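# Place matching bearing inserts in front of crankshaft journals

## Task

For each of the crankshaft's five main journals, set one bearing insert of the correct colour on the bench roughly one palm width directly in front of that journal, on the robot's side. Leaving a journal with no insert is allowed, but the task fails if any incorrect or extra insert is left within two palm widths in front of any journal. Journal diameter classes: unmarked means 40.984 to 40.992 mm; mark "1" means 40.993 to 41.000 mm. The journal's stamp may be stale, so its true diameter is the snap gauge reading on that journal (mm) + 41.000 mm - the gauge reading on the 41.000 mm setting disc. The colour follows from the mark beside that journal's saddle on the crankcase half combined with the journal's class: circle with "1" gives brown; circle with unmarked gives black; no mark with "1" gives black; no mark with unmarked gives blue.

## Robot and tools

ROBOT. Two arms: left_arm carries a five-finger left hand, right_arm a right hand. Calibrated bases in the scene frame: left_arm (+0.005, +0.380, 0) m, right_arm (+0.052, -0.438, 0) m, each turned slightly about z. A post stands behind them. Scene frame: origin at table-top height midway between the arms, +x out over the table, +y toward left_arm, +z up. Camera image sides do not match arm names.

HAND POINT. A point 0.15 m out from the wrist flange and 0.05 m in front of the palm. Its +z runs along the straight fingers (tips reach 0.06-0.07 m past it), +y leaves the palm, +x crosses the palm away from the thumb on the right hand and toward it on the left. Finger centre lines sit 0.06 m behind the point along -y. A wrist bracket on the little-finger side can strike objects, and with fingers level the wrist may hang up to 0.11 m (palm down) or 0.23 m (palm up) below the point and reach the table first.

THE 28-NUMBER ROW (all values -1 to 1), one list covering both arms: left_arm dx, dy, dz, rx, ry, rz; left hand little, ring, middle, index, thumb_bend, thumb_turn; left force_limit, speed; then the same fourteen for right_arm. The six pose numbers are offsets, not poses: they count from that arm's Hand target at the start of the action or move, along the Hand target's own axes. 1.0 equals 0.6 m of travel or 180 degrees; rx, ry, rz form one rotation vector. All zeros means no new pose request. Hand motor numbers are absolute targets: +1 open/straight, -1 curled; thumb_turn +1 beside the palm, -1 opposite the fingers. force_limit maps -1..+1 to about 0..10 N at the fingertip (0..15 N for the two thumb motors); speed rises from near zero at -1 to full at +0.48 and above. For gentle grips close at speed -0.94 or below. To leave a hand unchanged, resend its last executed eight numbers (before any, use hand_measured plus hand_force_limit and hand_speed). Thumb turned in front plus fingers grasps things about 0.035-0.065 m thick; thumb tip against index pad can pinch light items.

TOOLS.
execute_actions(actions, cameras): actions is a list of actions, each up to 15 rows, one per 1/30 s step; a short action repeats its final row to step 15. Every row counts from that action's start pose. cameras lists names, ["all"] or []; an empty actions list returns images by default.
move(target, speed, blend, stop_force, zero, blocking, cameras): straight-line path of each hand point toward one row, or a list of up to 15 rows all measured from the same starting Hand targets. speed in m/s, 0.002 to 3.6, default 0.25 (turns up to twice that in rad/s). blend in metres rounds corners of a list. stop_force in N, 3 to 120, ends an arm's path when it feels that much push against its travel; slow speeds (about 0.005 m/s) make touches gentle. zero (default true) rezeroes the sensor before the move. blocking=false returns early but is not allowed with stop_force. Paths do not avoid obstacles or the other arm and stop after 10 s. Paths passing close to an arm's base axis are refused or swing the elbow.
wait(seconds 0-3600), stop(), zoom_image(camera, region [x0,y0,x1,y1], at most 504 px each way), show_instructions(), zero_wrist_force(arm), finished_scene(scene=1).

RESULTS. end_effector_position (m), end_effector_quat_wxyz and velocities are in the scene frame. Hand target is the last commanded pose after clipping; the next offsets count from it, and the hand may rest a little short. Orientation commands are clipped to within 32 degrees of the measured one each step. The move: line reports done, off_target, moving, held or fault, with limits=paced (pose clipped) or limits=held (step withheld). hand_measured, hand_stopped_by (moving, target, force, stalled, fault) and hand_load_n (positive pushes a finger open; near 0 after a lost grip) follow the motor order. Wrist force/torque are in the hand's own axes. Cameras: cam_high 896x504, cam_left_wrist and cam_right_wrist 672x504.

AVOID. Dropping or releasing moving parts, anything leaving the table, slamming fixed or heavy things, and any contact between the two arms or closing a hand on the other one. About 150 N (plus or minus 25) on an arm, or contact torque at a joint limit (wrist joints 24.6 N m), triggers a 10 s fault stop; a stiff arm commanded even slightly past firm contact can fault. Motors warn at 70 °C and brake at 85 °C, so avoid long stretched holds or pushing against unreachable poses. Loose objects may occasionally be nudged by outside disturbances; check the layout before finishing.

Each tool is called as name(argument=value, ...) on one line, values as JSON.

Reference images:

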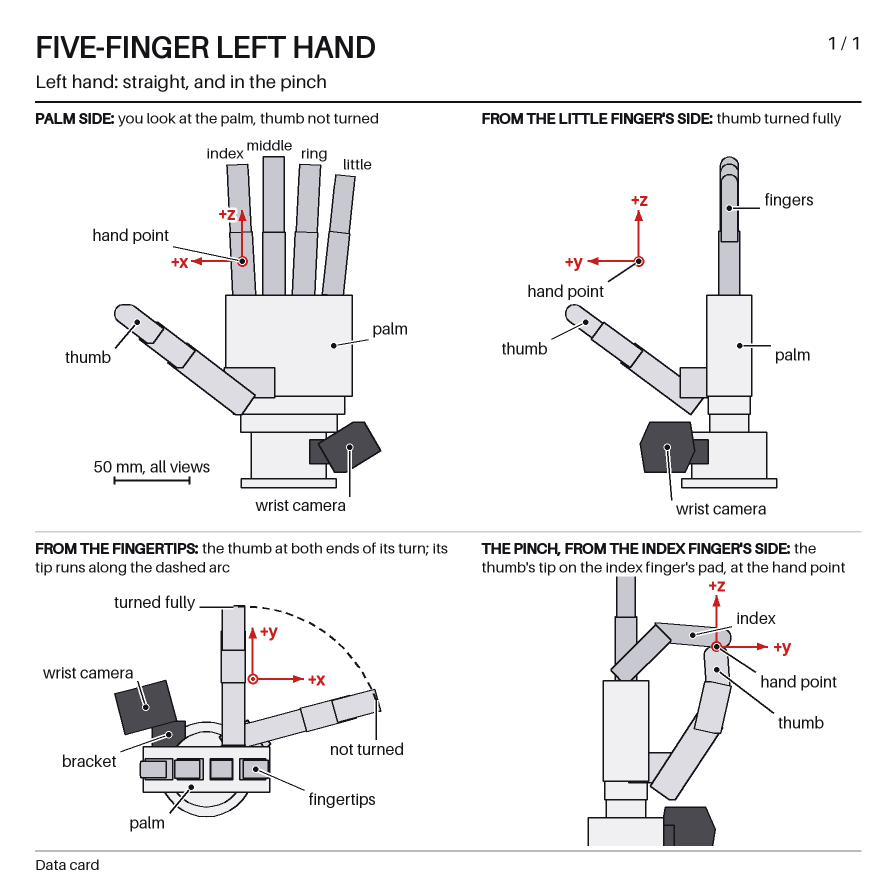

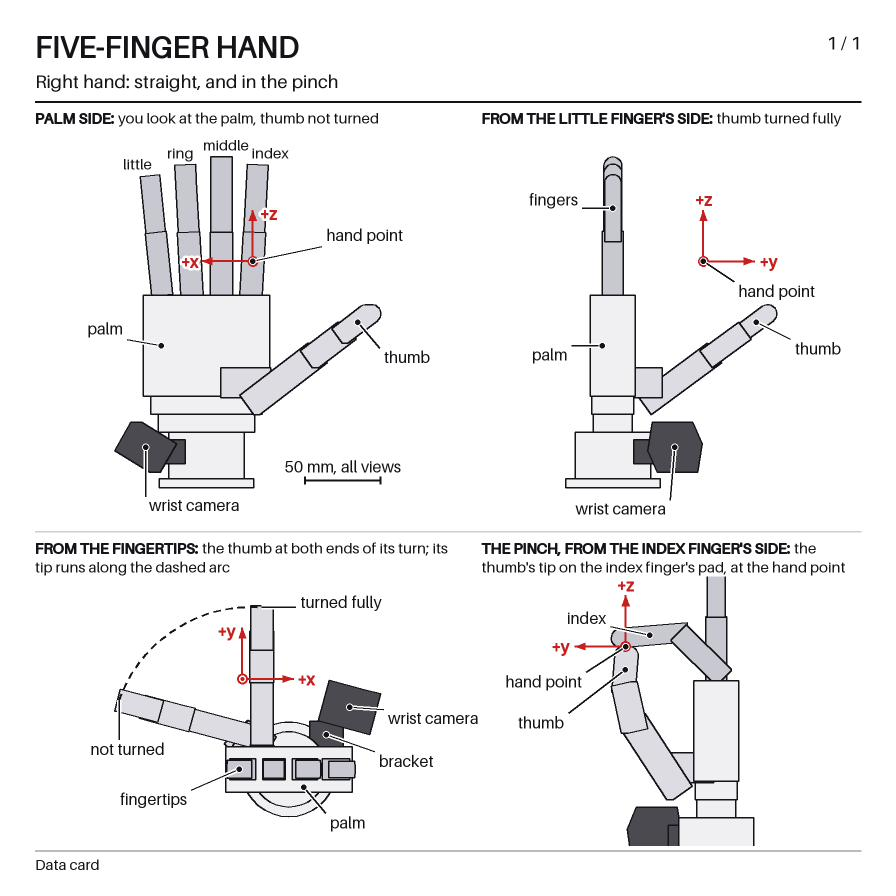

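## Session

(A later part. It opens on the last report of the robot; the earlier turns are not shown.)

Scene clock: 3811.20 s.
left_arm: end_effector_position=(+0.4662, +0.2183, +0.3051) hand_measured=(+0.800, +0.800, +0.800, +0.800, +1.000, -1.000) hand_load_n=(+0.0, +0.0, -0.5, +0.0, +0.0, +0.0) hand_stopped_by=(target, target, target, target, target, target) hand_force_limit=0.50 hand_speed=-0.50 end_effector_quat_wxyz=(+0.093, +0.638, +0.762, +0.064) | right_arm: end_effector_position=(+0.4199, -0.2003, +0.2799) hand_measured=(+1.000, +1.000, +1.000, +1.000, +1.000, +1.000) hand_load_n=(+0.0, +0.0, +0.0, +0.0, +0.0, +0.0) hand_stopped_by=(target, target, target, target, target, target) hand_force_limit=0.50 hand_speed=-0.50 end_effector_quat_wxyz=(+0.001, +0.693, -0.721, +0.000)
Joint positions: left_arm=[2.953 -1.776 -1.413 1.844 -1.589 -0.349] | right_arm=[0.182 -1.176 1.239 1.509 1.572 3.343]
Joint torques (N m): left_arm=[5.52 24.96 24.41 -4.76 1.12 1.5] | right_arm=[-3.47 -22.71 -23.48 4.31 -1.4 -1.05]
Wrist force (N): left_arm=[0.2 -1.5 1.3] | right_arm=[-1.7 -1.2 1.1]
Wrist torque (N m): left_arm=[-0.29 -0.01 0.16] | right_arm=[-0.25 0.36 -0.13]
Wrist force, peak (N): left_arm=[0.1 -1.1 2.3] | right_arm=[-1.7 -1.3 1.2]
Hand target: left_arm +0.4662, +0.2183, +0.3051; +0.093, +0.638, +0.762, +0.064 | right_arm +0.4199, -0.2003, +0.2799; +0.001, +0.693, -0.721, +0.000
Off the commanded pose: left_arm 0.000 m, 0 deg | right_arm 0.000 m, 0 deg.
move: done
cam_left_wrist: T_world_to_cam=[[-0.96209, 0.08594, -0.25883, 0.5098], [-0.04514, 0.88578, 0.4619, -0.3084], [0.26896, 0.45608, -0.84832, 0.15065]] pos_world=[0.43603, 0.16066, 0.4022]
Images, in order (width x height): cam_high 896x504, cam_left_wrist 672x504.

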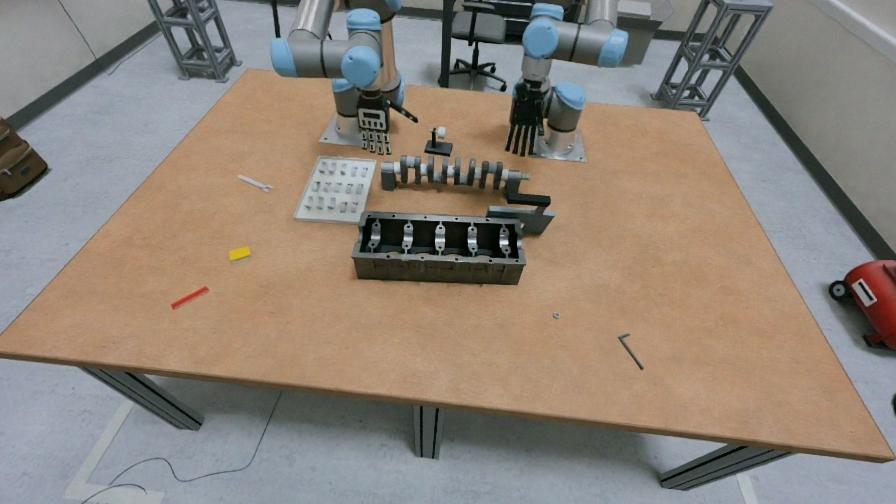

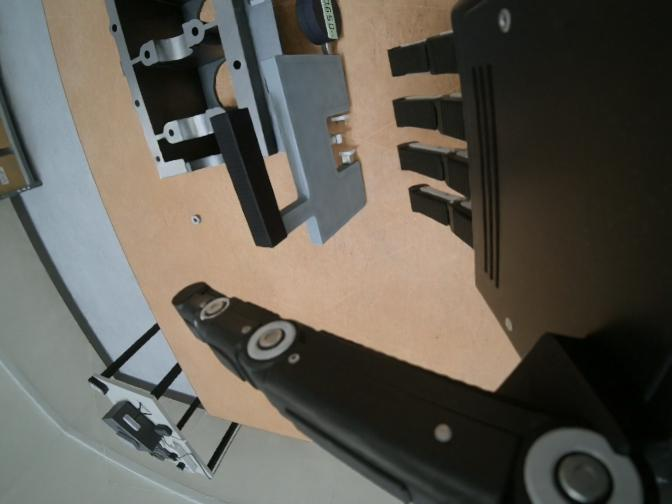

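move(target=[[0,0,0,0,0,0,1,1,1,1,1,-1,0.5,-0.5,-0.257,-0.1567,0.033,0,0,0,1,1,1,1,1,1,0.5,-0.5]], speed=0.15, cameras=["cam_right_wrist"])

zoom_image(camera="cam_right_wrist", region=[220, 250, 470, 500])

Scene clock: 3934.03 s.
left_arm: end_effector_position=(+0.4662, +0.2183, +0.3051) hand_measured=(+1.000, +1.000, +1.000, +1.000, +1.000, -1.000) hand_load_n=(+0.0, +0.0, +0.0, +0.0, +0.0, +0.0) hand_stopped_by=(target, target, target, target, target, target) hand_force_limit=0.50 hand_speed=-0.50 end_effector_quat_wxyz=(+0.093, +0.638, +0.762, +0.064) | right_arm: end_effector_position=(+0.5199, -0.0500, +0.2597) hand_measured=(+1.000, +1.000, +1.000, +1.000, +1.000, +1.000) hand_load_n=(+0.0, +0.0, +0.0, +0.0, +0.0, +0.0) hand_stopped_by=(target, target, target, target, target, target) hand_force_limit=0.50 hand_speed=-0.50 end_effector_quat_wxyz=(+0.001, +0.693, -0.721, +0.000)
Joint positions: left_arm=[2.953 -1.776 -1.413 1.844 -1.589 -0.349] | right_arm=[0.402 -0.64 0.399 1.813 1.572 3.563]
Joint torques (N m): left_arm=[4.63 29.52 23.34 -3.35 1.32 1.52] | right_arm=[-3.75 -44.82 -22.11 3.41 -1.35 0.93]
Wrist force (N): left_arm=[0.3 -1.1 1.4] | right_arm=[-1.6 -0.9 0.6]
Wrist torque (N m): left_arm=[-0.24 -0.01 0.15] | right_arm=[-0.20 0.31 -0.07]
Wrist force, peak (N): left_arm=[0.2 -1.5 1.5] | right_arm=[-2.7 -1.5 1.0]
Hand target: left_arm +0.4662, +0.2183, +0.3051; +0.093, +0.638, +0.762, +0.064 | right_arm +0.5198, -0.0499, +0.2596; +0.001, +0.693, -0.721, +0.000
Off the commanded pose: left_arm 0.000 m, 0 deg | right_arm 0.000 m, 0 deg.
move: done
cam_right_wrist: T_world_to_cam=[[-0.97607, -0.21729, -0.00815, 0.50125], [-0.19492, 0.85775, 0.47568, 0.02669], [-0.09636, 0.46589, -0.87958, 0.4161]] pos_world=[0.53456, -0.10783, 0.35739]

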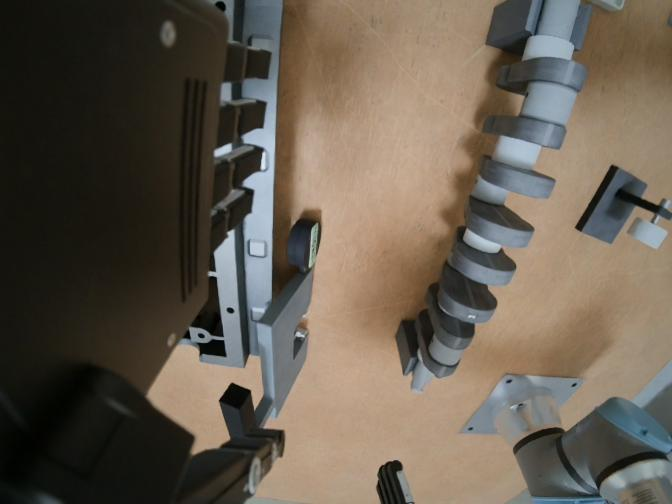

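Scaled by 2.016 from the camera's image (finer frame: 960x720).

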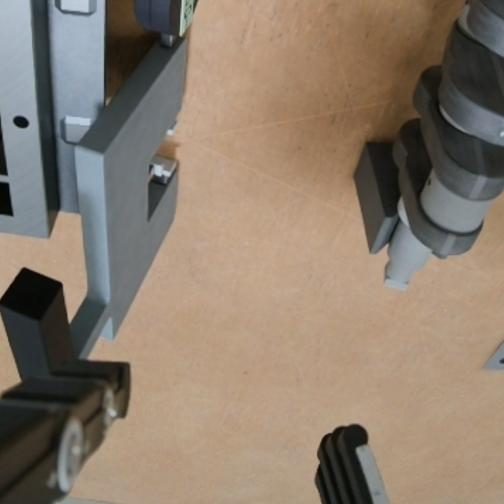

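execute_actions(actions=[], cameras=["all"])

Scene clock: 3986.80 s.
left_arm: end_effector_position=(+0.4662, +0.2183, +0.3051) hand_measured=(+1.000, +1.000, +1.000, +1.000, +1.000, -1.000) hand_load_n=(+0.0, +0.0, +0.0, +0.0, +0.0, +0.0) hand_stopped_by=(target, target, target, target, target, target) hand_force_limit=0.50 hand_speed=-0.50 end_effector_quat_wxyz=(+0.093, +0.638, +0.762, +0.064) | right_arm: end_effector_position=(+0.5199, -0.0499, +0.2596) hand_measured=(+1.000, +1.000, +1.000, +1.000, +1.000, +1.000) hand_load_n=(+0.0, +0.0, +0.0, +0.0, +0.0, +0.0) hand_stopped_by=(target, target, target, target, target, target) hand_force_limit=0.50 hand_speed=-0.50 end_effector_quat_wxyz=(+0.001, +0.693, -0.721, +0.000)
Joint positions: left_arm=[2.953 -1.776 -1.413 1.844 -1.589 -0.349] | right_arm=[0.402 -0.64 0.399 1.814 1.572 3.563]
Joint velocities: within noise
Joint torques (N m): left_arm=[4.52 29.44 23.85 -2.4 1.14 1.43] | right_arm=[-7.1 -37.65 -23.36 4.2 -1.71 1.07]
Motor temperatures (°C): left_arm=[25 27 26 36 35 28] | right_arm=[25 28 26 32 30 35]
Wrist force (N): left_arm=[0.1 -1.3 1.4] | right_arm=[-1.5 -0.9 0.6]
Wrist torque (N m): left_arm=[-0.27 0.01 0.14] | right_arm=[-0.20 0.30 -0.06]
Wrist force, peak (N): left_arm=[0.1 -1.7 1.5] | right_arm=[-1.7 -1.0 0.8]
Hand target: left_arm +0.4662, +0.2183, +0.3051; +0.093, +0.638, +0.762, +0.064 | right_arm +0.5198, -0.0499, +0.2596; +0.001, +0.693, -0.721, +0.000
Off the commanded pose: left_arm 0.000 m, 0 deg | right_arm 0.000 m, 0 deg.
camera_calibration:
cam_left_wrist: T_world_to_cam=[[-0.96209, 0.08594, -0.25883, 0.5098], [-0.04514, 0.88578, 0.4619, -0.3084], [0.26896, 0.45608, -0.84832, 0.15065]] pos_world=[0.43603, 0.16066, 0.4022]
cam_right_wrist: T_world_to_cam=[[-0.97611, -0.21712, -0.00784, 0.50118], [-0.19463, 0.85779, 0.47572, 0.02652], [-0.09656, 0.46588, -0.87956, 0.4162]] pos_world=[0.53456, -0.10783, 0.35739]

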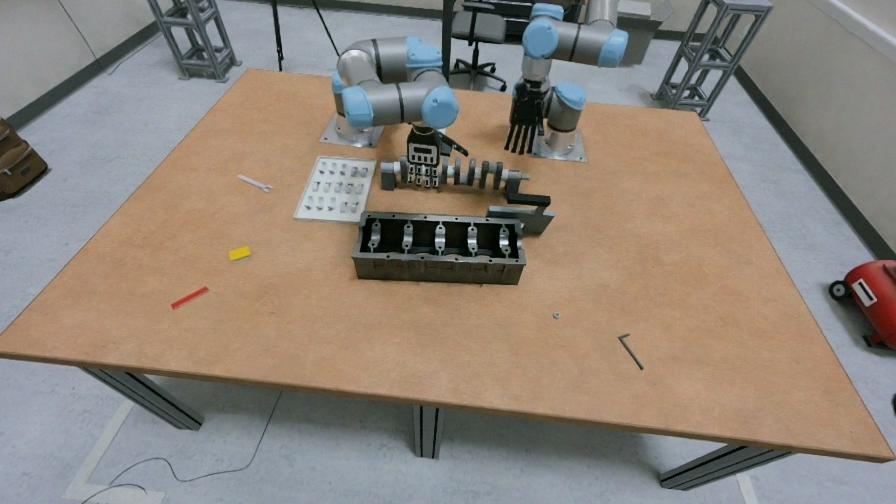

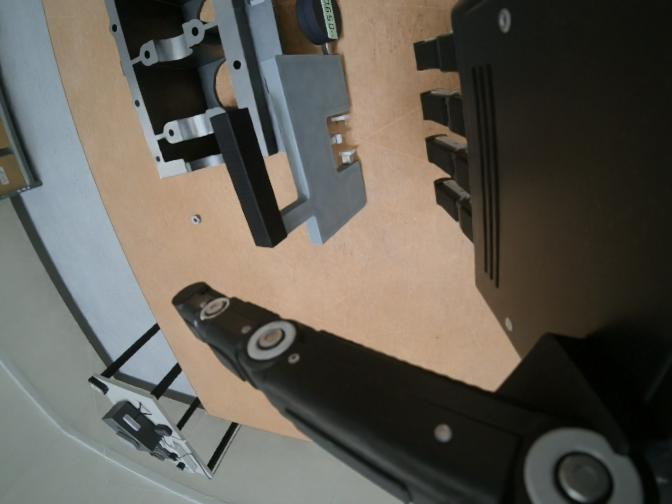

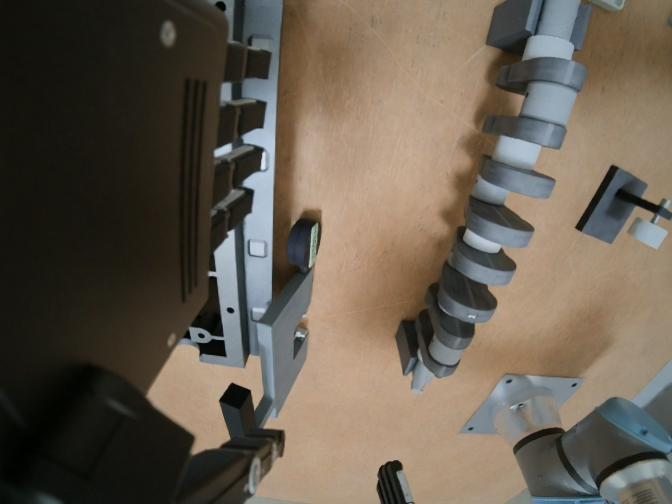

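move(target=[[-0.0486,0.0833,-0.141,0.0145,-0.0895,0.492,1,1,1,1,1,-1,0.5,-0.5,0,0,0,0,0,0,1,1,1,1,1,1,0.5,-0.5],[-0.109,0.1385,-0.125,-0.0279,0.1745,-0.958,1,1,1,1,1,-1,0.5,-0.5,0,0,0,0,0,0,1,1,1,1,1,1,0.5,-0.5]], speed=0.25, blend=[0.05,0], cameras=["cam_high","cam_right_wrist"])

Scene clock: 4089.87 s.
left_arm: end_effector_position=(+0.5383, +0.1708, +0.3988) hand_measured=(+1.000, +1.000, +1.000, +1.000, +1.000, -1.000) hand_load_n=(+0.0, -0.5, +0.0, +0.0, +0.0, +0.0) hand_stopped_by=(target, target, target, target, target, target) hand_force_limit=0.50 hand_speed=-0.50 end_effector_quat_wxyz=(+0.042, +0.769, -0.629, +0.103) | right_arm: end_effector_position=(+0.5198, -0.0499, +0.2596) hand_measured=(+1.000, +1.000, +1.000, +1.000, +1.000, +1.000) hand_load_n=(+0.0, +0.0, +0.0, +0.0, +0.0, +0.0) hand_stopped_by=(target, target, target, target, target, target) hand_force_limit=0.50 hand_speed=-0.50 end_effector_quat_wxyz=(+0.001, +0.693, -0.721, +0.000)
Joint positions: left_arm=[3.154 -2.485 -0.035 1.052 -1.372 2.957] | right_arm=[0.402 -0.64 0.399 1.814 1.572 3.563]
Joint torques (N m): left_arm=[-3.33 52.3 6.29 0.63 -0.25 -0.01] | right_arm=[-6.85 -64.4 -11.02 1.33 -1.71 1.01]
Wrist force (N): left_arm=[-0.4 -0.4 1.1] | right_arm=[-1.6 -1.0 0.6]
Wrist torque (N m): left_arm=[-0.07 0.13 0.09] | right_arm=[-0.21 0.31 -0.07]
Wrist force, peak (N): left_arm=[-0.1 -1.6 1.8] | right_arm=[-1.7 -1.0 0.7]
Hand target: left_arm +0.5402, +0.1703, +0.4002; +0.051, +0.737, -0.673, -0.047 | right_arm +0.5198, -0.0499, +0.2596; +0.001, +0.693, -0.721, +0.000
Off the commanded pose: left_arm 0.002 m, 18 deg | right_arm 0.000 m, 0 deg.
elbow stopped short (left arm): the move would have taken joint 3 (elbow) straighter than the controller allows.
move: off_target (left_arm)
cam_right_wrist: T_world_to_cam=[[-0.97612, -0.21708, -0.00793, 0.50122], [-0.19463, 0.8578, 0.4757, 0.02653], [-0.09646, 0.46589, -0.87957, 0.41615]] pos_world=[0.53456, -0.10783, 0.35739]

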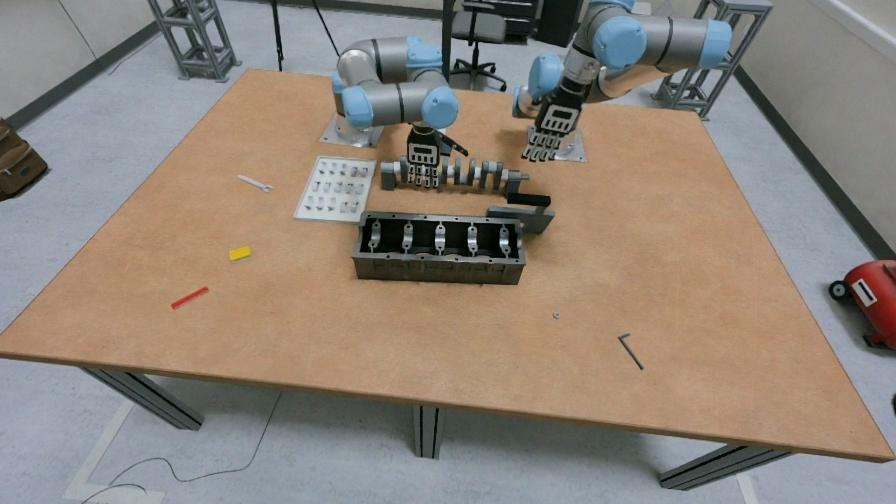

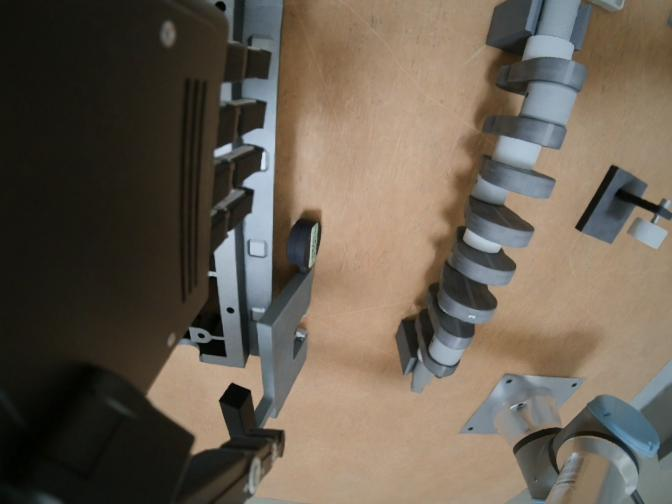

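move(target=[0,-0.023,0.165,0,0,0,1,1,1,1,1,-1,0.5,-0.5,0,0,0,0,0,0,1,1,1,1,1,1,0.5,-0.5], speed=0.08, cameras=["cam_left_wrist","cam_right_wrist"])

Scene clock: 4159.47 s.
left_arm: end_effector_position=(+0.5393, +0.1705, +0.2998) hand_measured=(+1.000, +1.000, +1.000, +1.000, +1.000, -1.000) hand_load_n=(+0.0, +0.0, +0.0, +0.0, +0.0, +0.0) hand_stopped_by=(target, target, target, target, target, target) hand_force_limit=0.50 hand_speed=-0.50 end_effector_quat_wxyz=(+0.051, +0.737, -0.672, -0.044) end_effector_velocity=(+0.000, +0.000, +0.002) end_effector_angular_velocity=(-0.006, -0.003, +0.003) | right_arm: end_effector_position=(+0.5198, -0.0499, +0.2596) hand_measured=(+1.000, +1.000, +1.000, +1.000, +1.000, +1.000) hand_load_n=(+0.0, +0.0, +0.0, +0.0, +0.0, +0.0) hand_stopped_by=(target, target, target, target, target, target) hand_force_limit=0.50 hand_speed=-0.50 end_effector_quat_wxyz=(+0.001, +0.693, -0.721, +0.000)
Joint positions: left_arm=[3.07 -2.663 -0.035 0.994 -1.548 2.993] | right_arm=[0.402 -0.64 0.399 1.814 1.572 3.563]
Joint velocities: left_arm=[0.002 0.004 0 0 0.006 0] | right_arm=[within noise]
Joint torques (N m): left_arm=[4.65 57.56 10.64 -2.57 2.79 0.37] | right_arm=[-7.29 -65.04 -10.71 1.57 -1.64 1.01]
Wrist force (N): left_arm=[0.0 -0.9 1.2] | right_arm=[-1.4 -0.7 0.6]
Wrist torque (N m): left_arm=[-0.19 0.03 -0.04] | right_arm=[-0.17 0.29 -0.05]
Wrist force, peak (N): left_arm=[0.0 -1.3 1.7] | right_arm=[-1.8 -0.9 0.7]
Hand target: left_arm +0.5401, +0.1703, +0.3002; +0.051, +0.737, -0.673, -0.047 | right_arm +0.5198, -0.0499, +0.2596; +0.001, +0.693, -0.721, +0.000
Off the commanded pose: left_arm 0.001 m, 0 deg | right_arm 0.000 m, 0 deg.
elbow stopped short (left arm): the move would have taken joint 3 (elbow) straighter than the controller allows.
move: done
cam_left_wrist: T_world_to_cam=[[0.97118, -0.17375, -0.16318, -0.44417], [-0.06887, -0.85993, 0.50575, 0.03697], [-0.22819, -0.47993, -0.84711, 0.57567]] pos_world=[0.56527, 0.2309, 0.39648]
cam_right_wrist: T_world_to_cam=[[-0.97612, -0.21708, -0.00793, 0.50122], [-0.19463, 0.8578, 0.4757, 0.02653], [-0.09646, 0.46589, -0.87957, 0.41615]] pos_world=[0.53456, -0.10783, 0.35739]

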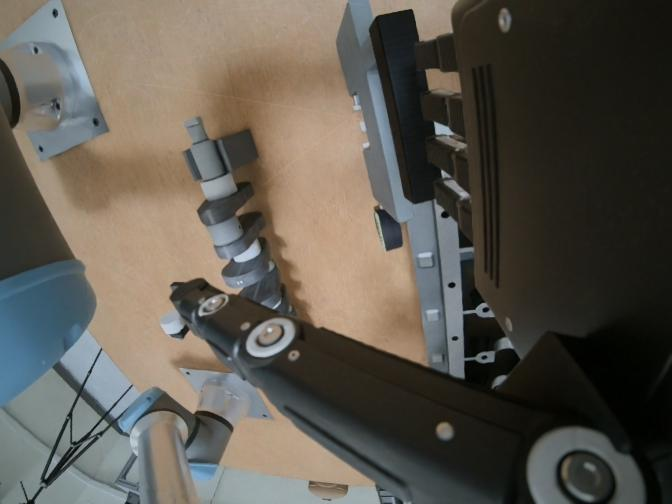

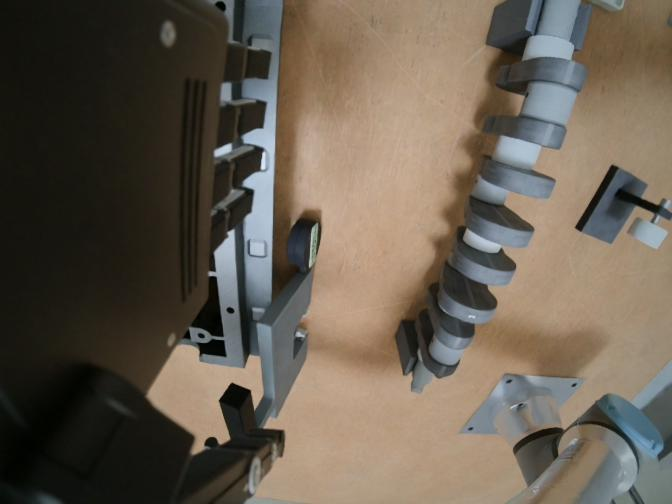

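zoom_image(camera="cam_left_wrist", region=[320, 0, 520, 260])

zoom_image(camera="cam_right_wrist", region=[150, 200, 350, 500])

Scaled by 1.938 from the camera's image (finer frame: 960x720).

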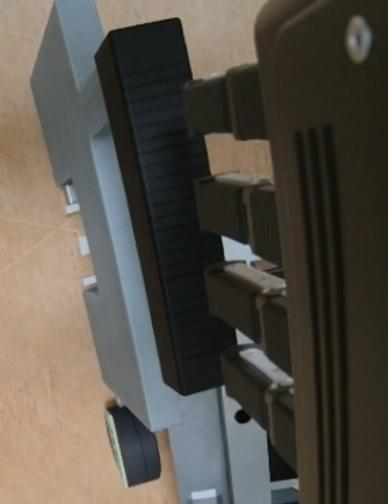

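Scaled by 1.680 from the camera's image (finer frame: 960x720).

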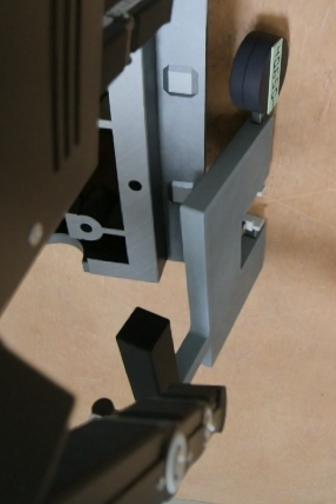

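move(target=[0.0135,-0.0695,0.0828,0.0444,0,0,0.4,0.4,0.4,0.4,1,-1,0.5,-0.5,0,0,0,0,0,0,1,1,1,1,1,1,0.5,-0.5], speed=0.06, cameras=["cam_left_wrist","cam_right_wrist"])

Scene clock: 4283.87 s.
left_arm: end_effector_position=(+0.5751, +0.1654, +0.2454) hand_measured=(+0.400, +0.400, +0.398, +0.400, +1.000, -1.000) hand_load_n=(+0.0, +0.0, -21.5, -4.0, +0.0, +0.0) hand_stopped_by=(target, target, target, target, target, target) hand_force_limit=0.50 hand_speed=-0.50 end_effector_quat_wxyz=(+0.000, +0.738, -0.674, +0.000) | right_arm: end_effector_position=(+0.5198, -0.0499, +0.2596) hand_measured=(+1.000, +1.000, +1.000, +1.000, +1.000, +1.000) hand_load_n=(+0.0, +0.0, +0.0, +0.0, +0.0, +0.0) hand_stopped_by=(target, target, target, target, target, target) hand_force_limit=0.50 hand_speed=-0.50 end_effector_quat_wxyz=(+0.001, +0.693, -0.721, +0.000)
Joint positions: left_arm=[3.056 -2.584 -0.277 1.292 -1.571 2.979] | right_arm=[0.402 -0.64 0.399 1.814 1.572 3.563]
Joint torques (N m): left_arm=[-7.91 22.8 14.53 -0.55 6.02 -0.23] | right_arm=[-7.4 -64.83 -11.01 1.31 -1.6 0.99]
Wrist force (N): left_arm=[-17.2 -10.8 -37.6] | right_arm=[-1.5 -0.8 0.7]
Wrist torque (N m): left_arm=[0.65 -0.59 -0.09] | right_arm=[-0.19 0.29 -0.05]
Wrist force, peak (N): left_arm=[-17.4 -11.4 -41.9] | right_arm=[-1.7 -1.0 0.7]
Hand target: left_arm +0.5752, +0.1654, +0.2452; +0.000, +0.738, -0.674, +0.000 | right_arm +0.5198, -0.0499, +0.2596; +0.001, +0.693, -0.721, +0.000
Off the commanded pose: left_arm 0.000 m, 0 deg | right_arm 0.000 m, 0 deg.
move: done
cam_left_wrist: T_world_to_cam=[[0.98422, -0.17375, -0.03352, -0.52795], [-0.1368, -0.86725, 0.47872, 0.10941], [-0.11224, -0.46658, -0.87733, 0.47376]] pos_world=[0.58776, 0.2242, 0.34557]
cam_right_wrist: T_world_to_cam=[[-0.97612, -0.21708, -0.00793, 0.50122], [-0.19463, 0.8578, 0.4757, 0.02653], [-0.09646, 0.46589, -0.87957, 0.41615]] pos_world=[0.53456, -0.10783, 0.35739]

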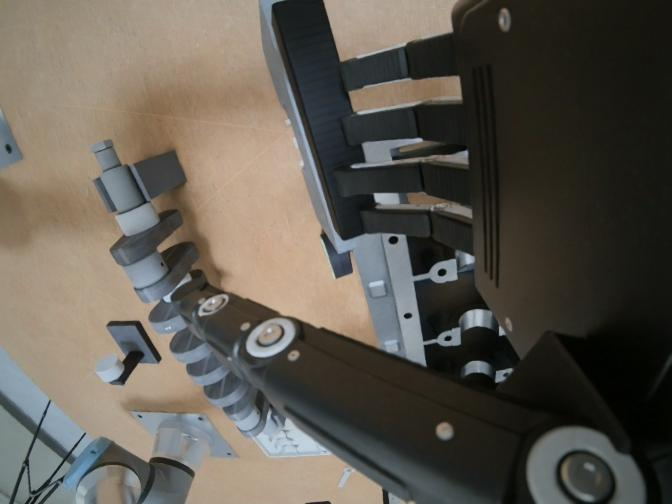

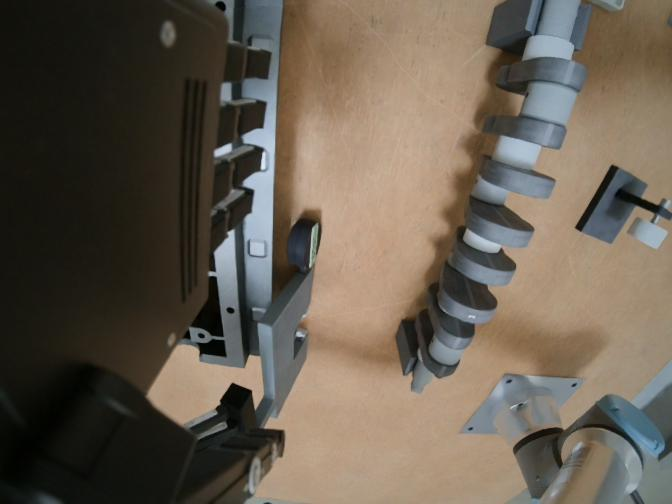

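move(target=[0,0,-0.04,0,0,0,0.4,0.4,0.4,0.4,1,-1,0.5,-0.5,0,0,0,0,0,0,1,1,1,1,1,1,0.5,-0.5], speed=0.05, cameras=["cam_left_wrist","cam_right_wrist"])

Scene clock: 4291.53 s.
left_arm: end_effector_position=(+0.5744, +0.1656, +0.2688) hand_measured=(+0.400, +0.400, +0.400, +0.400, +1.000, -1.000) hand_load_n=(+0.0, +0.0, +0.0, +0.0, +0.0, +0.0) hand_stopped_by=(target, target, target, target, target, target) hand_force_limit=0.50 hand_speed=-0.50 end_effector_quat_wxyz=(-0.002, +0.739, -0.673, +0.004) | right_arm: end_effector_position=(+0.5198, -0.0499, +0.2596) hand_measured=(+1.000, +1.000, +1.000, +1.000, +1.000, +1.000) hand_load_n=(+0.0, +0.0, +0.0, +0.0, +0.0, +0.0) hand_stopped_by=(target, target, target, target, target, target) hand_force_limit=0.50 hand_speed=-0.50 end_effector_quat_wxyz=(+0.001, +0.693, -0.721, +0.000)
Joint positions: left_arm=[3.058 -2.671 -0.035 1.144 -1.568 2.979] | right_arm=[0.402 -0.64 0.399 1.814 1.572 3.563]
Joint torques (N m): left_arm=[-4.35 44.26 22.65 -5.83 -1.07 -0.71] | right_arm=[-7.4 -63.52 -10.59 1.49 -1.74 0.97]
Wrist force (N): left_arm=[0.7 -1.6 1.9] | right_arm=[-1.5 -0.9 0.7]
Wrist torque (N m): left_arm=[-0.36 -0.10 0.18] | right_arm=[-0.21 0.30 -0.06]
Wrist force, peak (N): left_arm=[-17.9 -10.9 -39.4] | right_arm=[-1.8 -1.0 0.7]
Hand target: left_arm +0.5751, +0.1654, +0.2692; +0.000, +0.738, -0.674, +0.000 | right_arm +0.5198, -0.0499, +0.2596; +0.001, +0.693, -0.721, +0.000
Off the commanded pose: left_arm 0.001 m, 1 deg | right_arm 0.000 m, 0 deg.
elbow stopped short (left arm): the move would have taken joint 3 (elbow) straighter than the controller allows.
move: done
cam_left_wrist: T_world_to_cam=[[0.98483, -0.17163, -0.0255, -0.52936], [-0.13842, -0.86572, 0.481, 0.09842], [-0.10463, -0.47018, -0.87635, 0.49034]] pos_world=[0.58625, 0.2249, 0.36887]
cam_right_wrist: T_world_to_cam=[[-0.97612, -0.21708, -0.00793, 0.50122], [-0.19463, 0.8578, 0.4757, 0.02653], [-0.09646, 0.46589, -0.87957, 0.41615]] pos_world=[0.53456, -0.10783, 0.35739]

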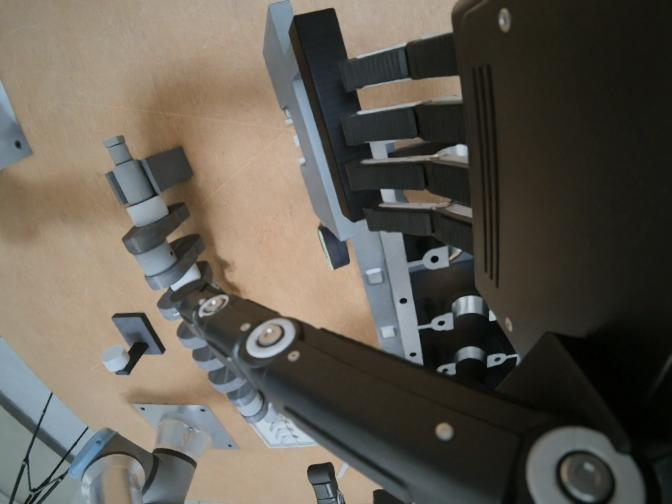

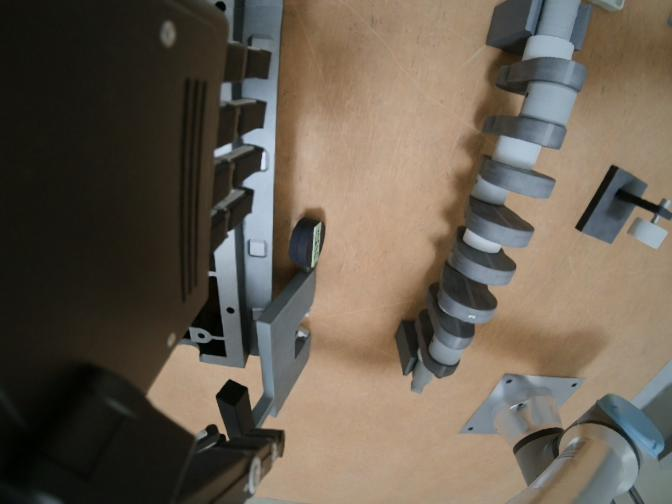

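zoom_image(camera="cam_left_wrist", region=[250, 0, 450, 260])

Scaled by 1.938 from the camera's image (finer frame: 960x720).

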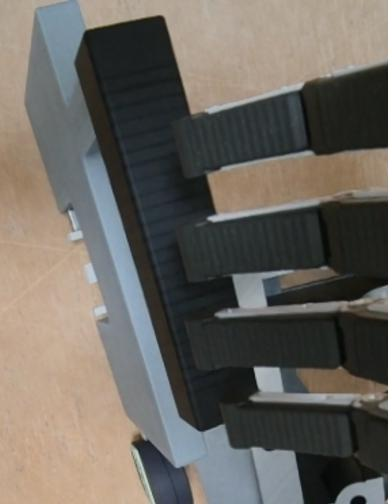

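move(target=[[0.0015,-0.0166,0.0567,0,0,0,1,1,1,1,1,-1,0.5,-0.5,0,0,0,0,0,0,1,1,1,1,1,1,0.5,-0.5],[0.0027,-0.0298,0.09,0,0,0,1,1,1,1,1,-1,0.5,-0.5,0,0,0,0,0,0,1,1,1,1,1,1,0.5,-0.5]], speed=0.05, blend=[0.005,0], stop_force=8, cameras=["cam_left_wrist","cam_right_wrist"])

Scene clock: 4338.47 s.
left_arm: end_effector_position=(+0.5932, +0.1654, +0.2153) hand_measured=(+1.000, +1.000, +1.000, +1.000, +1.000, -1.000) hand_load_n=(+0.0, +0.0, +0.0, +0.0, +0.0, +0.0) hand_stopped_by=(target, target, target, target, target, target) hand_force_limit=0.50 hand_speed=-0.50 end_effector_quat_wxyz=(+0.000, +0.738, -0.674, +0.000) | right_arm: end_effector_position=(+0.5198, -0.0499, +0.2596) hand_measured=(+1.000, +1.000, +1.000, +1.000, +1.000, +1.000) hand_load_n=(+0.0, +0.0, +0.0, +0.0, +0.0, +0.0) hand_stopped_by=(target, target, target, target, target, target) hand_force_limit=0.50 hand_speed=-0.50 end_effector_quat_wxyz=(+0.001, +0.693, -0.721, +0.000)
Joint positions: left_arm=[3.058 -2.673 -0.181 1.284 -1.571 2.981] | right_arm=[0.402 -0.64 0.399 1.814 1.572 3.563]
Joint torques (N m): left_arm=[-1.71 60.96 23.81 -5.35 1.2 0.09] | right_arm=[-7.92 -64.13 -11.11 1.59 -1.55 0.97]
Wrist force (N): left_arm=[0.7 -2.0 1.6] | right_arm=[-1.4 -1.0 0.7]
Wrist torque (N m): left_arm=[-0.41 -0.13 0.03] | right_arm=[-0.22 0.29 -0.06]
Wrist force, peak (N): left_arm=[1.2 -2.1 2.1] | right_arm=[-1.8 -1.0 0.7]
Hand target: left_arm +0.5932, +0.1654, +0.2153; +0.000, +0.738, -0.674, +0.000 | right_arm +0.5198, -0.0499, +0.2596; +0.001, +0.693, -0.721, +0.000
Off the commanded pose: left_arm 0.000 m, 0 deg | right_arm 0.000 m, 0 deg.
move: done
cam_left_wrist: T_world_to_cam=[[0.98421, -0.17379, -0.03359, -0.54673], [-0.13679, -0.8672, 0.4788, 0.12625], [-0.11234, -0.46665, -0.87728, 0.44944]] pos_world=[0.60586, 0.2242, 0.31547]
cam_right_wrist: T_world_to_cam=[[-0.97612, -0.21708, -0.00793, 0.50122], [-0.19463, 0.8578, 0.4757, 0.02653], [-0.09646, 0.46589, -0.87957, 0.41615]] pos_world=[0.53456, -0.10783, 0.35739]

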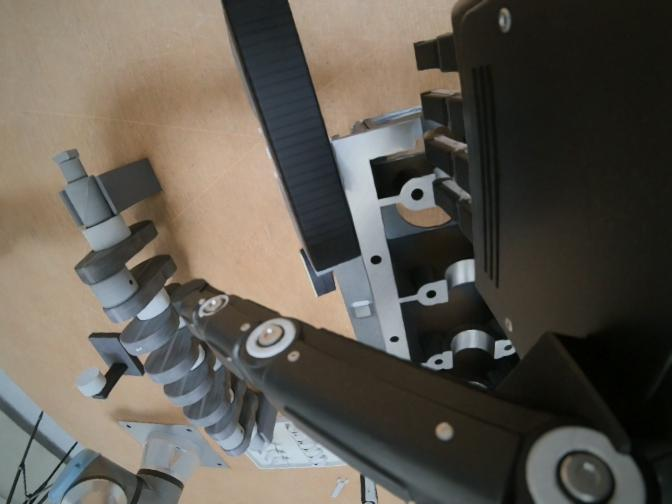

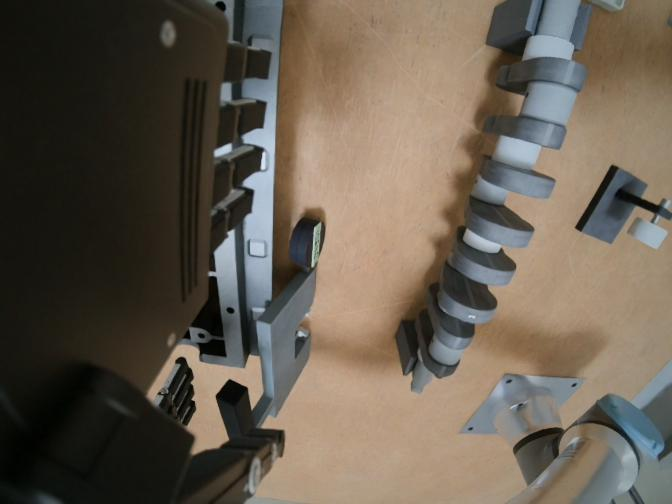

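zoom_image(camera="cam_left_wrist", region=[200, 0, 480, 300])

Scaled by 1.680 from the camera's image (finer frame: 960x720).

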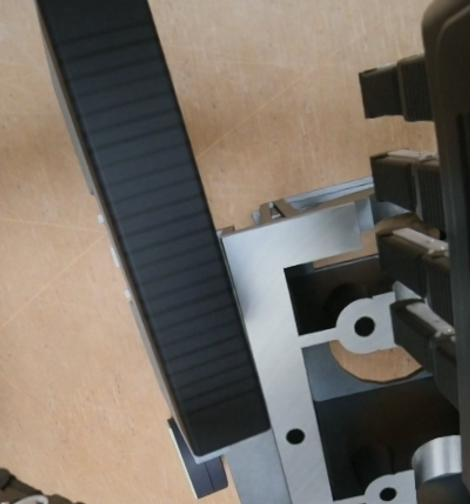

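move(target=[0.0016,-0.018,0,0,0,0,1,1,1,1,1,-1,0.5,-0.5,0,0,0,0,0,0,1,1,1,1,1,1,0.5,-0.5], speed=0.05, cameras=[])

move(target=[0,0,0,0,0,0,0.2,0.2,0.2,0.2,1,-1,-0.2,-0.85,0,0,0,0,0,0,1,1,1,1,1,1,0.5,-0.5], speed=0.05, cameras=["cam_left_wrist","cam_right_wrist"])

Scene clock: 4374.40 s.
left_arm: end_effector_position=(+0.6028, +0.1658, +0.2148) hand_measured=(+1.000, +1.000, +1.000, +1.000, +1.000, -1.000) hand_load_n=(+0.0, -0.5, +0.0, +0.0, +0.0, +0.0) hand_stopped_by=(target, target, target, target, target, target) hand_force_limit=0.50 hand_speed=-0.50 end_effector_quat_wxyz=(-0.005, +0.741, -0.672, +0.013) | right_arm: end_effector_position=(+0.5198, -0.0499, +0.2596) hand_measured=(+1.000, +1.000, +1.000, +1.000, +1.000, +1.000) hand_load_n=(+0.0, +0.0, +0.0, +0.0, +0.0, +0.0) hand_stopped_by=(target, target, target, target, target, target) hand_force_limit=0.50 hand_speed=-0.50 end_effector_quat_wxyz=(+0.001, +0.693, -0.721, +0.000)
Joint positions: left_arm=[3.063 -2.741 -0.035 1.231 -1.562 2.98] | right_arm=[0.402 -0.64 0.399 1.814 1.572 3.563]
Joint torques (N m): left_arm=[-6.58 46.4 25.03 -5.04 -2.12 0.37] | right_arm=[-6.61 -64.24 -11.77 1.59 -1.52 0.91]
Wrist force (N): left_arm=[1.0 -1.7 1.4] | right_arm=[-1.6 -1.0 0.6]
Wrist torque (N m): left_arm=[-0.35 -0.16 0.20] | right_arm=[-0.21 0.31 -0.07]
Wrist force, peak (N): left_arm=[1.0 -2.0 2.2] | right_arm=[-1.7 -0.8 0.8]
Hand target: left_arm +0.6040, +0.1654, +0.2153; +0.000, +0.738, -0.674, +0.000 | right_arm +0.5198, -0.0499, +0.2596; +0.001, +0.693, -0.721, +0.000
Off the commanded pose: left_arm 0.001 m, 2 deg | right_arm 0.000 m, 0 deg.
elbow stopped short (left arm): the move would have taken joint 3 (elbow) straighter than the controller allows.
move: done

Scene clock: 4376.60 s.
left_arm: end_effector_position=(+0.6027, +0.1658, +0.2148) hand_measured=(+0.200, +0.200, +0.200, +0.200, +1.000, -1.000) hand_load_n=(+0.0, +0.0, +0.0, +0.0, +0.0, +0.0) hand_stopped_by=(target, target, target, target, target, target) hand_force_limit=-0.20 hand_speed=-0.85 end_effector_quat_wxyz=(-0.005, +0.741, -0.672, +0.013) | right_arm: end_effector_position=(+0.5198, -0.0499, +0.2596) hand_measured=(+1.000, +1.000, +1.000, +1.000, +1.000, +1.000) hand_load_n=(+0.0, +0.0, +0.5, +0.0, +0.0, +0.0) hand_stopped_by=(target, target, target, target, target, target) hand_force_limit=0.50 hand_speed=-0.50 end_effector_quat_wxyz=(+0.001, +0.693, -0.721, +0.000)
Joint positions: left_arm=[3.063 -2.741 -0.035 1.231 -1.562 2.98] | right_arm=[0.402 -0.64 0.399 1.814 1.572 3.563]
Joint torques (N m): left_arm=[-7.9 46.93 9.59 -4.97 -1.53 1.33] | right_arm=[-7.15 -64.34 -11.57 1.61 -1.46 0.87]
Wrist force (N): left_arm=[0.9 -1.7 1.6] | right_arm=[-1.5 -0.9 0.7]
Wrist torque (N m): left_arm=[-0.36 -0.14 0.20] | right_arm=[-0.21 0.29 -0.06]
Wrist force, peak (N): left_arm=[0.9 -2.1 1.7] | right_arm=[-1.7 -0.9 0.8]
Hand target: left_arm +0.6040, +0.1654, +0.2153; +0.000, +0.738, -0.674, +0.000 | right_arm +0.5198, -0.0499, +0.2596; +0.001, +0.693, -0.721, +0.000
Off the commanded pose: left_arm 0.001 m, 2 deg | right_arm 0.000 m, 0 deg.
elbow stopped short (left arm): the move would have taken joint 3 (elbow) straighter than the controller allows.
move: done
cam_left_wrist: T_world_to_cam=[[0.98584, -0.16748, -0.00808, -0.56363], [-0.14267, -0.86318, 0.48433, 0.12988], [-0.0881, -0.47632, -0.87485, 0.43668]] pos_world=[0.61265, 0.22571, 0.31457]
cam_right_wrist: T_world_to_cam=[[-0.97612, -0.21708, -0.00793, 0.50122], [-0.19463, 0.8578, 0.4757, 0.02653], [-0.09646, 0.46589, -0.87957, 0.41615]] pos_world=[0.53456, -0.10783, 0.35739]

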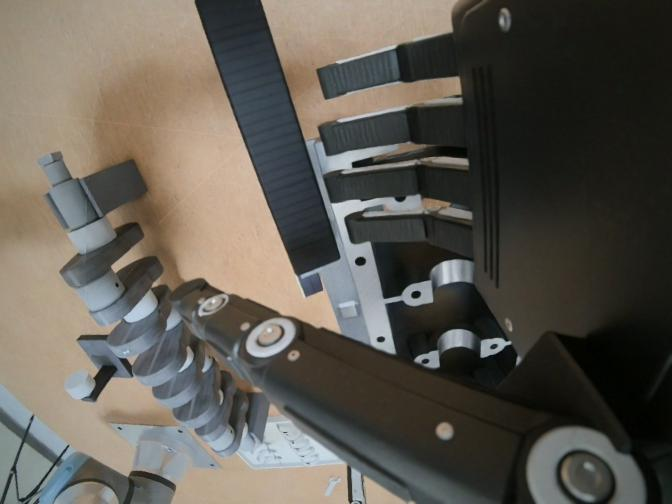

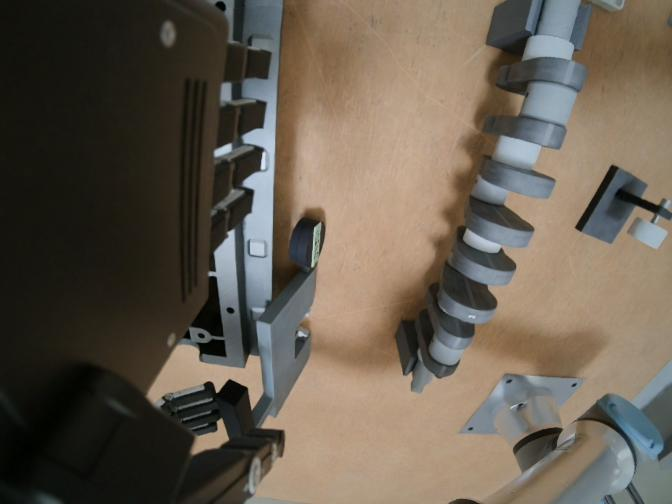

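move(target=[0,0.004,0.0489,0,0,0,0.2,0.2,0.2,0.2,1,-1,-0.2,-0.85,0,0,0,0,0,0,1,1,1,1,1,1,0.5,-0.5], speed=0.03, stop_force=6, cameras=["cam_left_wrist","cam_right_wrist"])

Scene clock: 4384.50 s.
left_arm: end_effector_position=(+0.6016, +0.1652, +0.1860) hand_measured=(+0.200, +0.200, +0.200, +0.200, +1.000, -1.000) hand_load_n=(+0.0, +0.0, +0.0, +0.0, +0.0, +0.0) hand_stopped_by=(target, target, target, target, target, target) hand_force_limit=-0.20 hand_speed=-0.85 end_effector_quat_wxyz=(+0.000, +0.738, -0.674, +0.000) | right_arm: end_effector_position=(+0.5198, -0.0499, +0.2596) hand_measured=(+1.000, +1.000, +1.000, +1.000, +1.000, +1.000) hand_load_n=(+0.0, -0.5, +0.0, +0.0, +0.0, +0.0) hand_stopped_by=(target, target, target, target, target, target) hand_force_limit=0.50 hand_speed=-0.50 end_effector_quat_wxyz=(+0.001, +0.693, -0.721, +0.000)
Joint positions: left_arm=[3.058 -2.681 -0.241 1.353 -1.571 2.982] | right_arm=[0.402 -0.64 0.399 1.814 1.572 3.563]
Joint torques (N m): left_arm=[4.45 47.18 24.72 -5.26 1.61 0.46] | right_arm=[-6.39 -64.84 -11.32 1.65 -1.4 0.9]
Wrist force (N): left_arm=[0.7 -2.1 1.5] | right_arm=[-1.6 -0.8 0.8]
Wrist torque (N m): left_arm=[-0.43 -0.12 0.03] | right_arm=[-0.20 0.31 -0.06]
Wrist force, peak (N): left_arm=[0.9 -2.2 1.8] | right_arm=[-1.8 -0.9 0.6]
Hand target: left_arm +0.6016, +0.1652, +0.1859; +0.000, +0.738, -0.674, +0.000 | right_arm +0.5198, -0.0499, +0.2596; +0.001, +0.693, -0.721, +0.000
Off the commanded pose: left_arm 0.000 m, 0 deg | right_arm 0.000 m, 0 deg.
move: done
cam_left_wrist: T_world_to_cam=[[0.98421, -0.1738, -0.03358, -0.55612], [-0.13681, -0.8672, 0.4788, 0.14128], [-0.11234, -0.46665, -0.87728, 0.4246]] pos_world=[0.61436, 0.224, 0.28617]
cam_right_wrist: T_world_to_cam=[[-0.97612, -0.21708, -0.00793, 0.50122], [-0.19463, 0.8578, 0.4757, 0.02653], [-0.09646, 0.46589, -0.87957, 0.41615]] pos_world=[0.53456, -0.10783, 0.35739]

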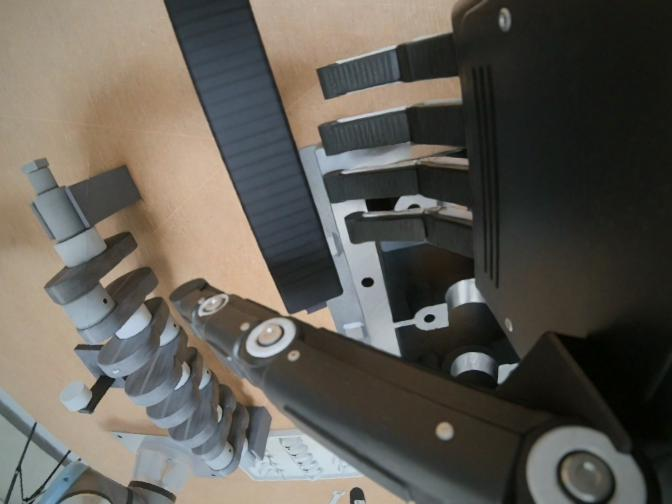

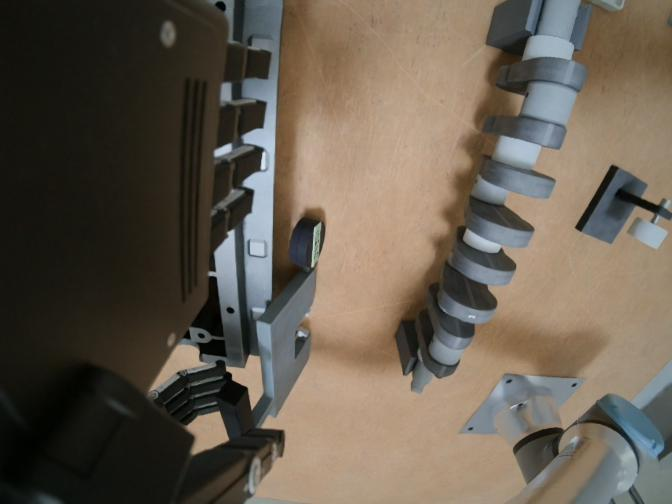

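zoom_image(camera="cam_right_wrist", region=[130, 330, 330, 480])

Scaled by 2.520 from the camera's image (finer frame: 960x720).

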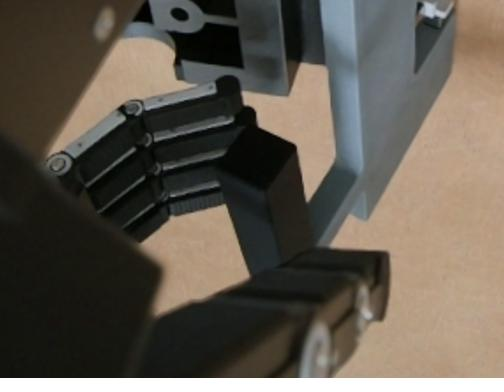

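move(target=[0,0.0333,0,0,0,0,0.2,0.2,0.2,0.2,1,-1,-0.2,-0.85,0,0,0,0,0,0,1,1,1,1,1,1,0.5,-0.5], speed=0.02, stop_force=4, cameras=["cam_left_wrist","cam_right_wrist"])

Scene clock: 4394.37 s.
left_arm: end_effector_position=(+0.5817, +0.1634, +0.1859) hand_measured=(+0.200, +0.200, +0.200, +0.200, +1.000, -1.000) hand_load_n=(+0.0, +0.0, +0.0, +0.0, +0.0, +0.0) hand_stopped_by=(target, target, target, target, target, target) hand_force_limit=-0.20 hand_speed=-0.85 end_effector_quat_wxyz=(+0.000, +0.738, -0.674, +0.000) | right_arm: end_effector_position=(+0.5198, -0.0499, +0.2596) hand_measured=(+1.000, +1.000, +1.000, +1.000, +1.000, +1.000) hand_load_n=(+0.0, +0.0, +0.0, +0.0, +0.0, +0.0) hand_stopped_by=(target, target, target, target, target, target) hand_force_limit=0.50 hand_speed=-0.50 end_effector_quat_wxyz=(+0.001, +0.693, -0.721, +0.000)
Joint positions: left_arm=[3.053 -2.557 -0.485 1.471 -1.571 2.977] | right_arm=[0.402 -0.64 0.399 1.814 1.572 3.563]
Joint torques (N m): left_arm=[5 44.24 12.81 -5.22 1.57 1.05] | right_arm=[-7.27 -63.99 -11.64 1.63 -1.46 0.66]
Wrist force (N): left_arm=[1.1 -1.9 1.6] | right_arm=[-1.3 -0.8 0.7]
Wrist torque (N m): left_arm=[-0.40 -0.18 0.22] | right_arm=[-0.19 0.26 -0.05]
Wrist force, peak (N): left_arm=[0.9 -2.4 1.8] | right_arm=[-1.7 -0.8 0.9]
Hand target: left_arm +0.5817, +0.1634, +0.1859; +0.000, +0.738, -0.674, +0.000 | right_arm +0.5198, -0.0499, +0.2596; +0.001, +0.693, -0.721, +0.000
Off the commanded pose: left_arm 0.000 m, 0 deg | right_arm 0.000 m, 0 deg.
move: done
cam_left_wrist: T_world_to_cam=[[0.98422, -0.17374, -0.0335, -0.53689], [-0.13679, -0.86721, 0.47879, 0.13704], [-0.11224, -0.46665, -0.87729, 0.42138]] pos_world=[0.59446, 0.2222, 0.28607]
cam_right_wrist: T_world_to_cam=[[-0.97612, -0.21708, -0.00793, 0.50122], [-0.19463, 0.8578, 0.4757, 0.02653], [-0.09646, 0.46589, -0.87957, 0.41615]] pos_world=[0.53456, -0.10783, 0.35739]

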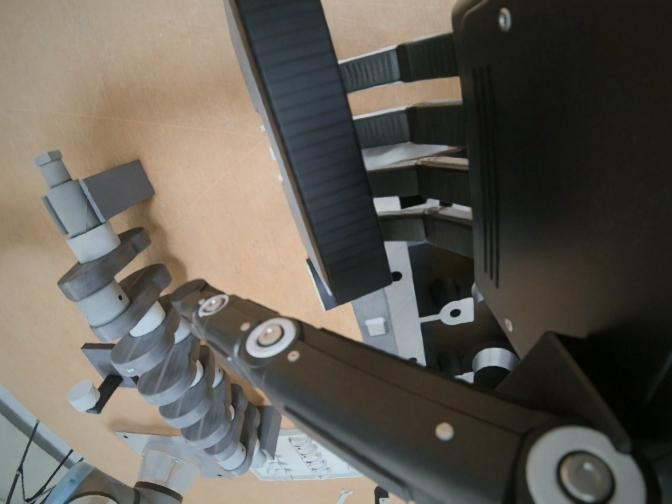

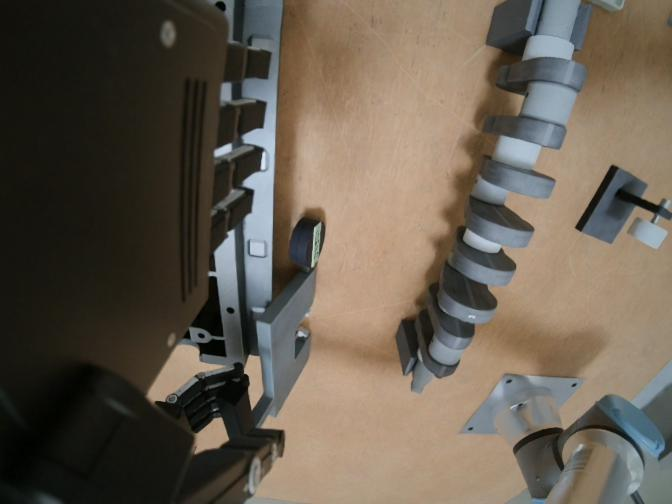

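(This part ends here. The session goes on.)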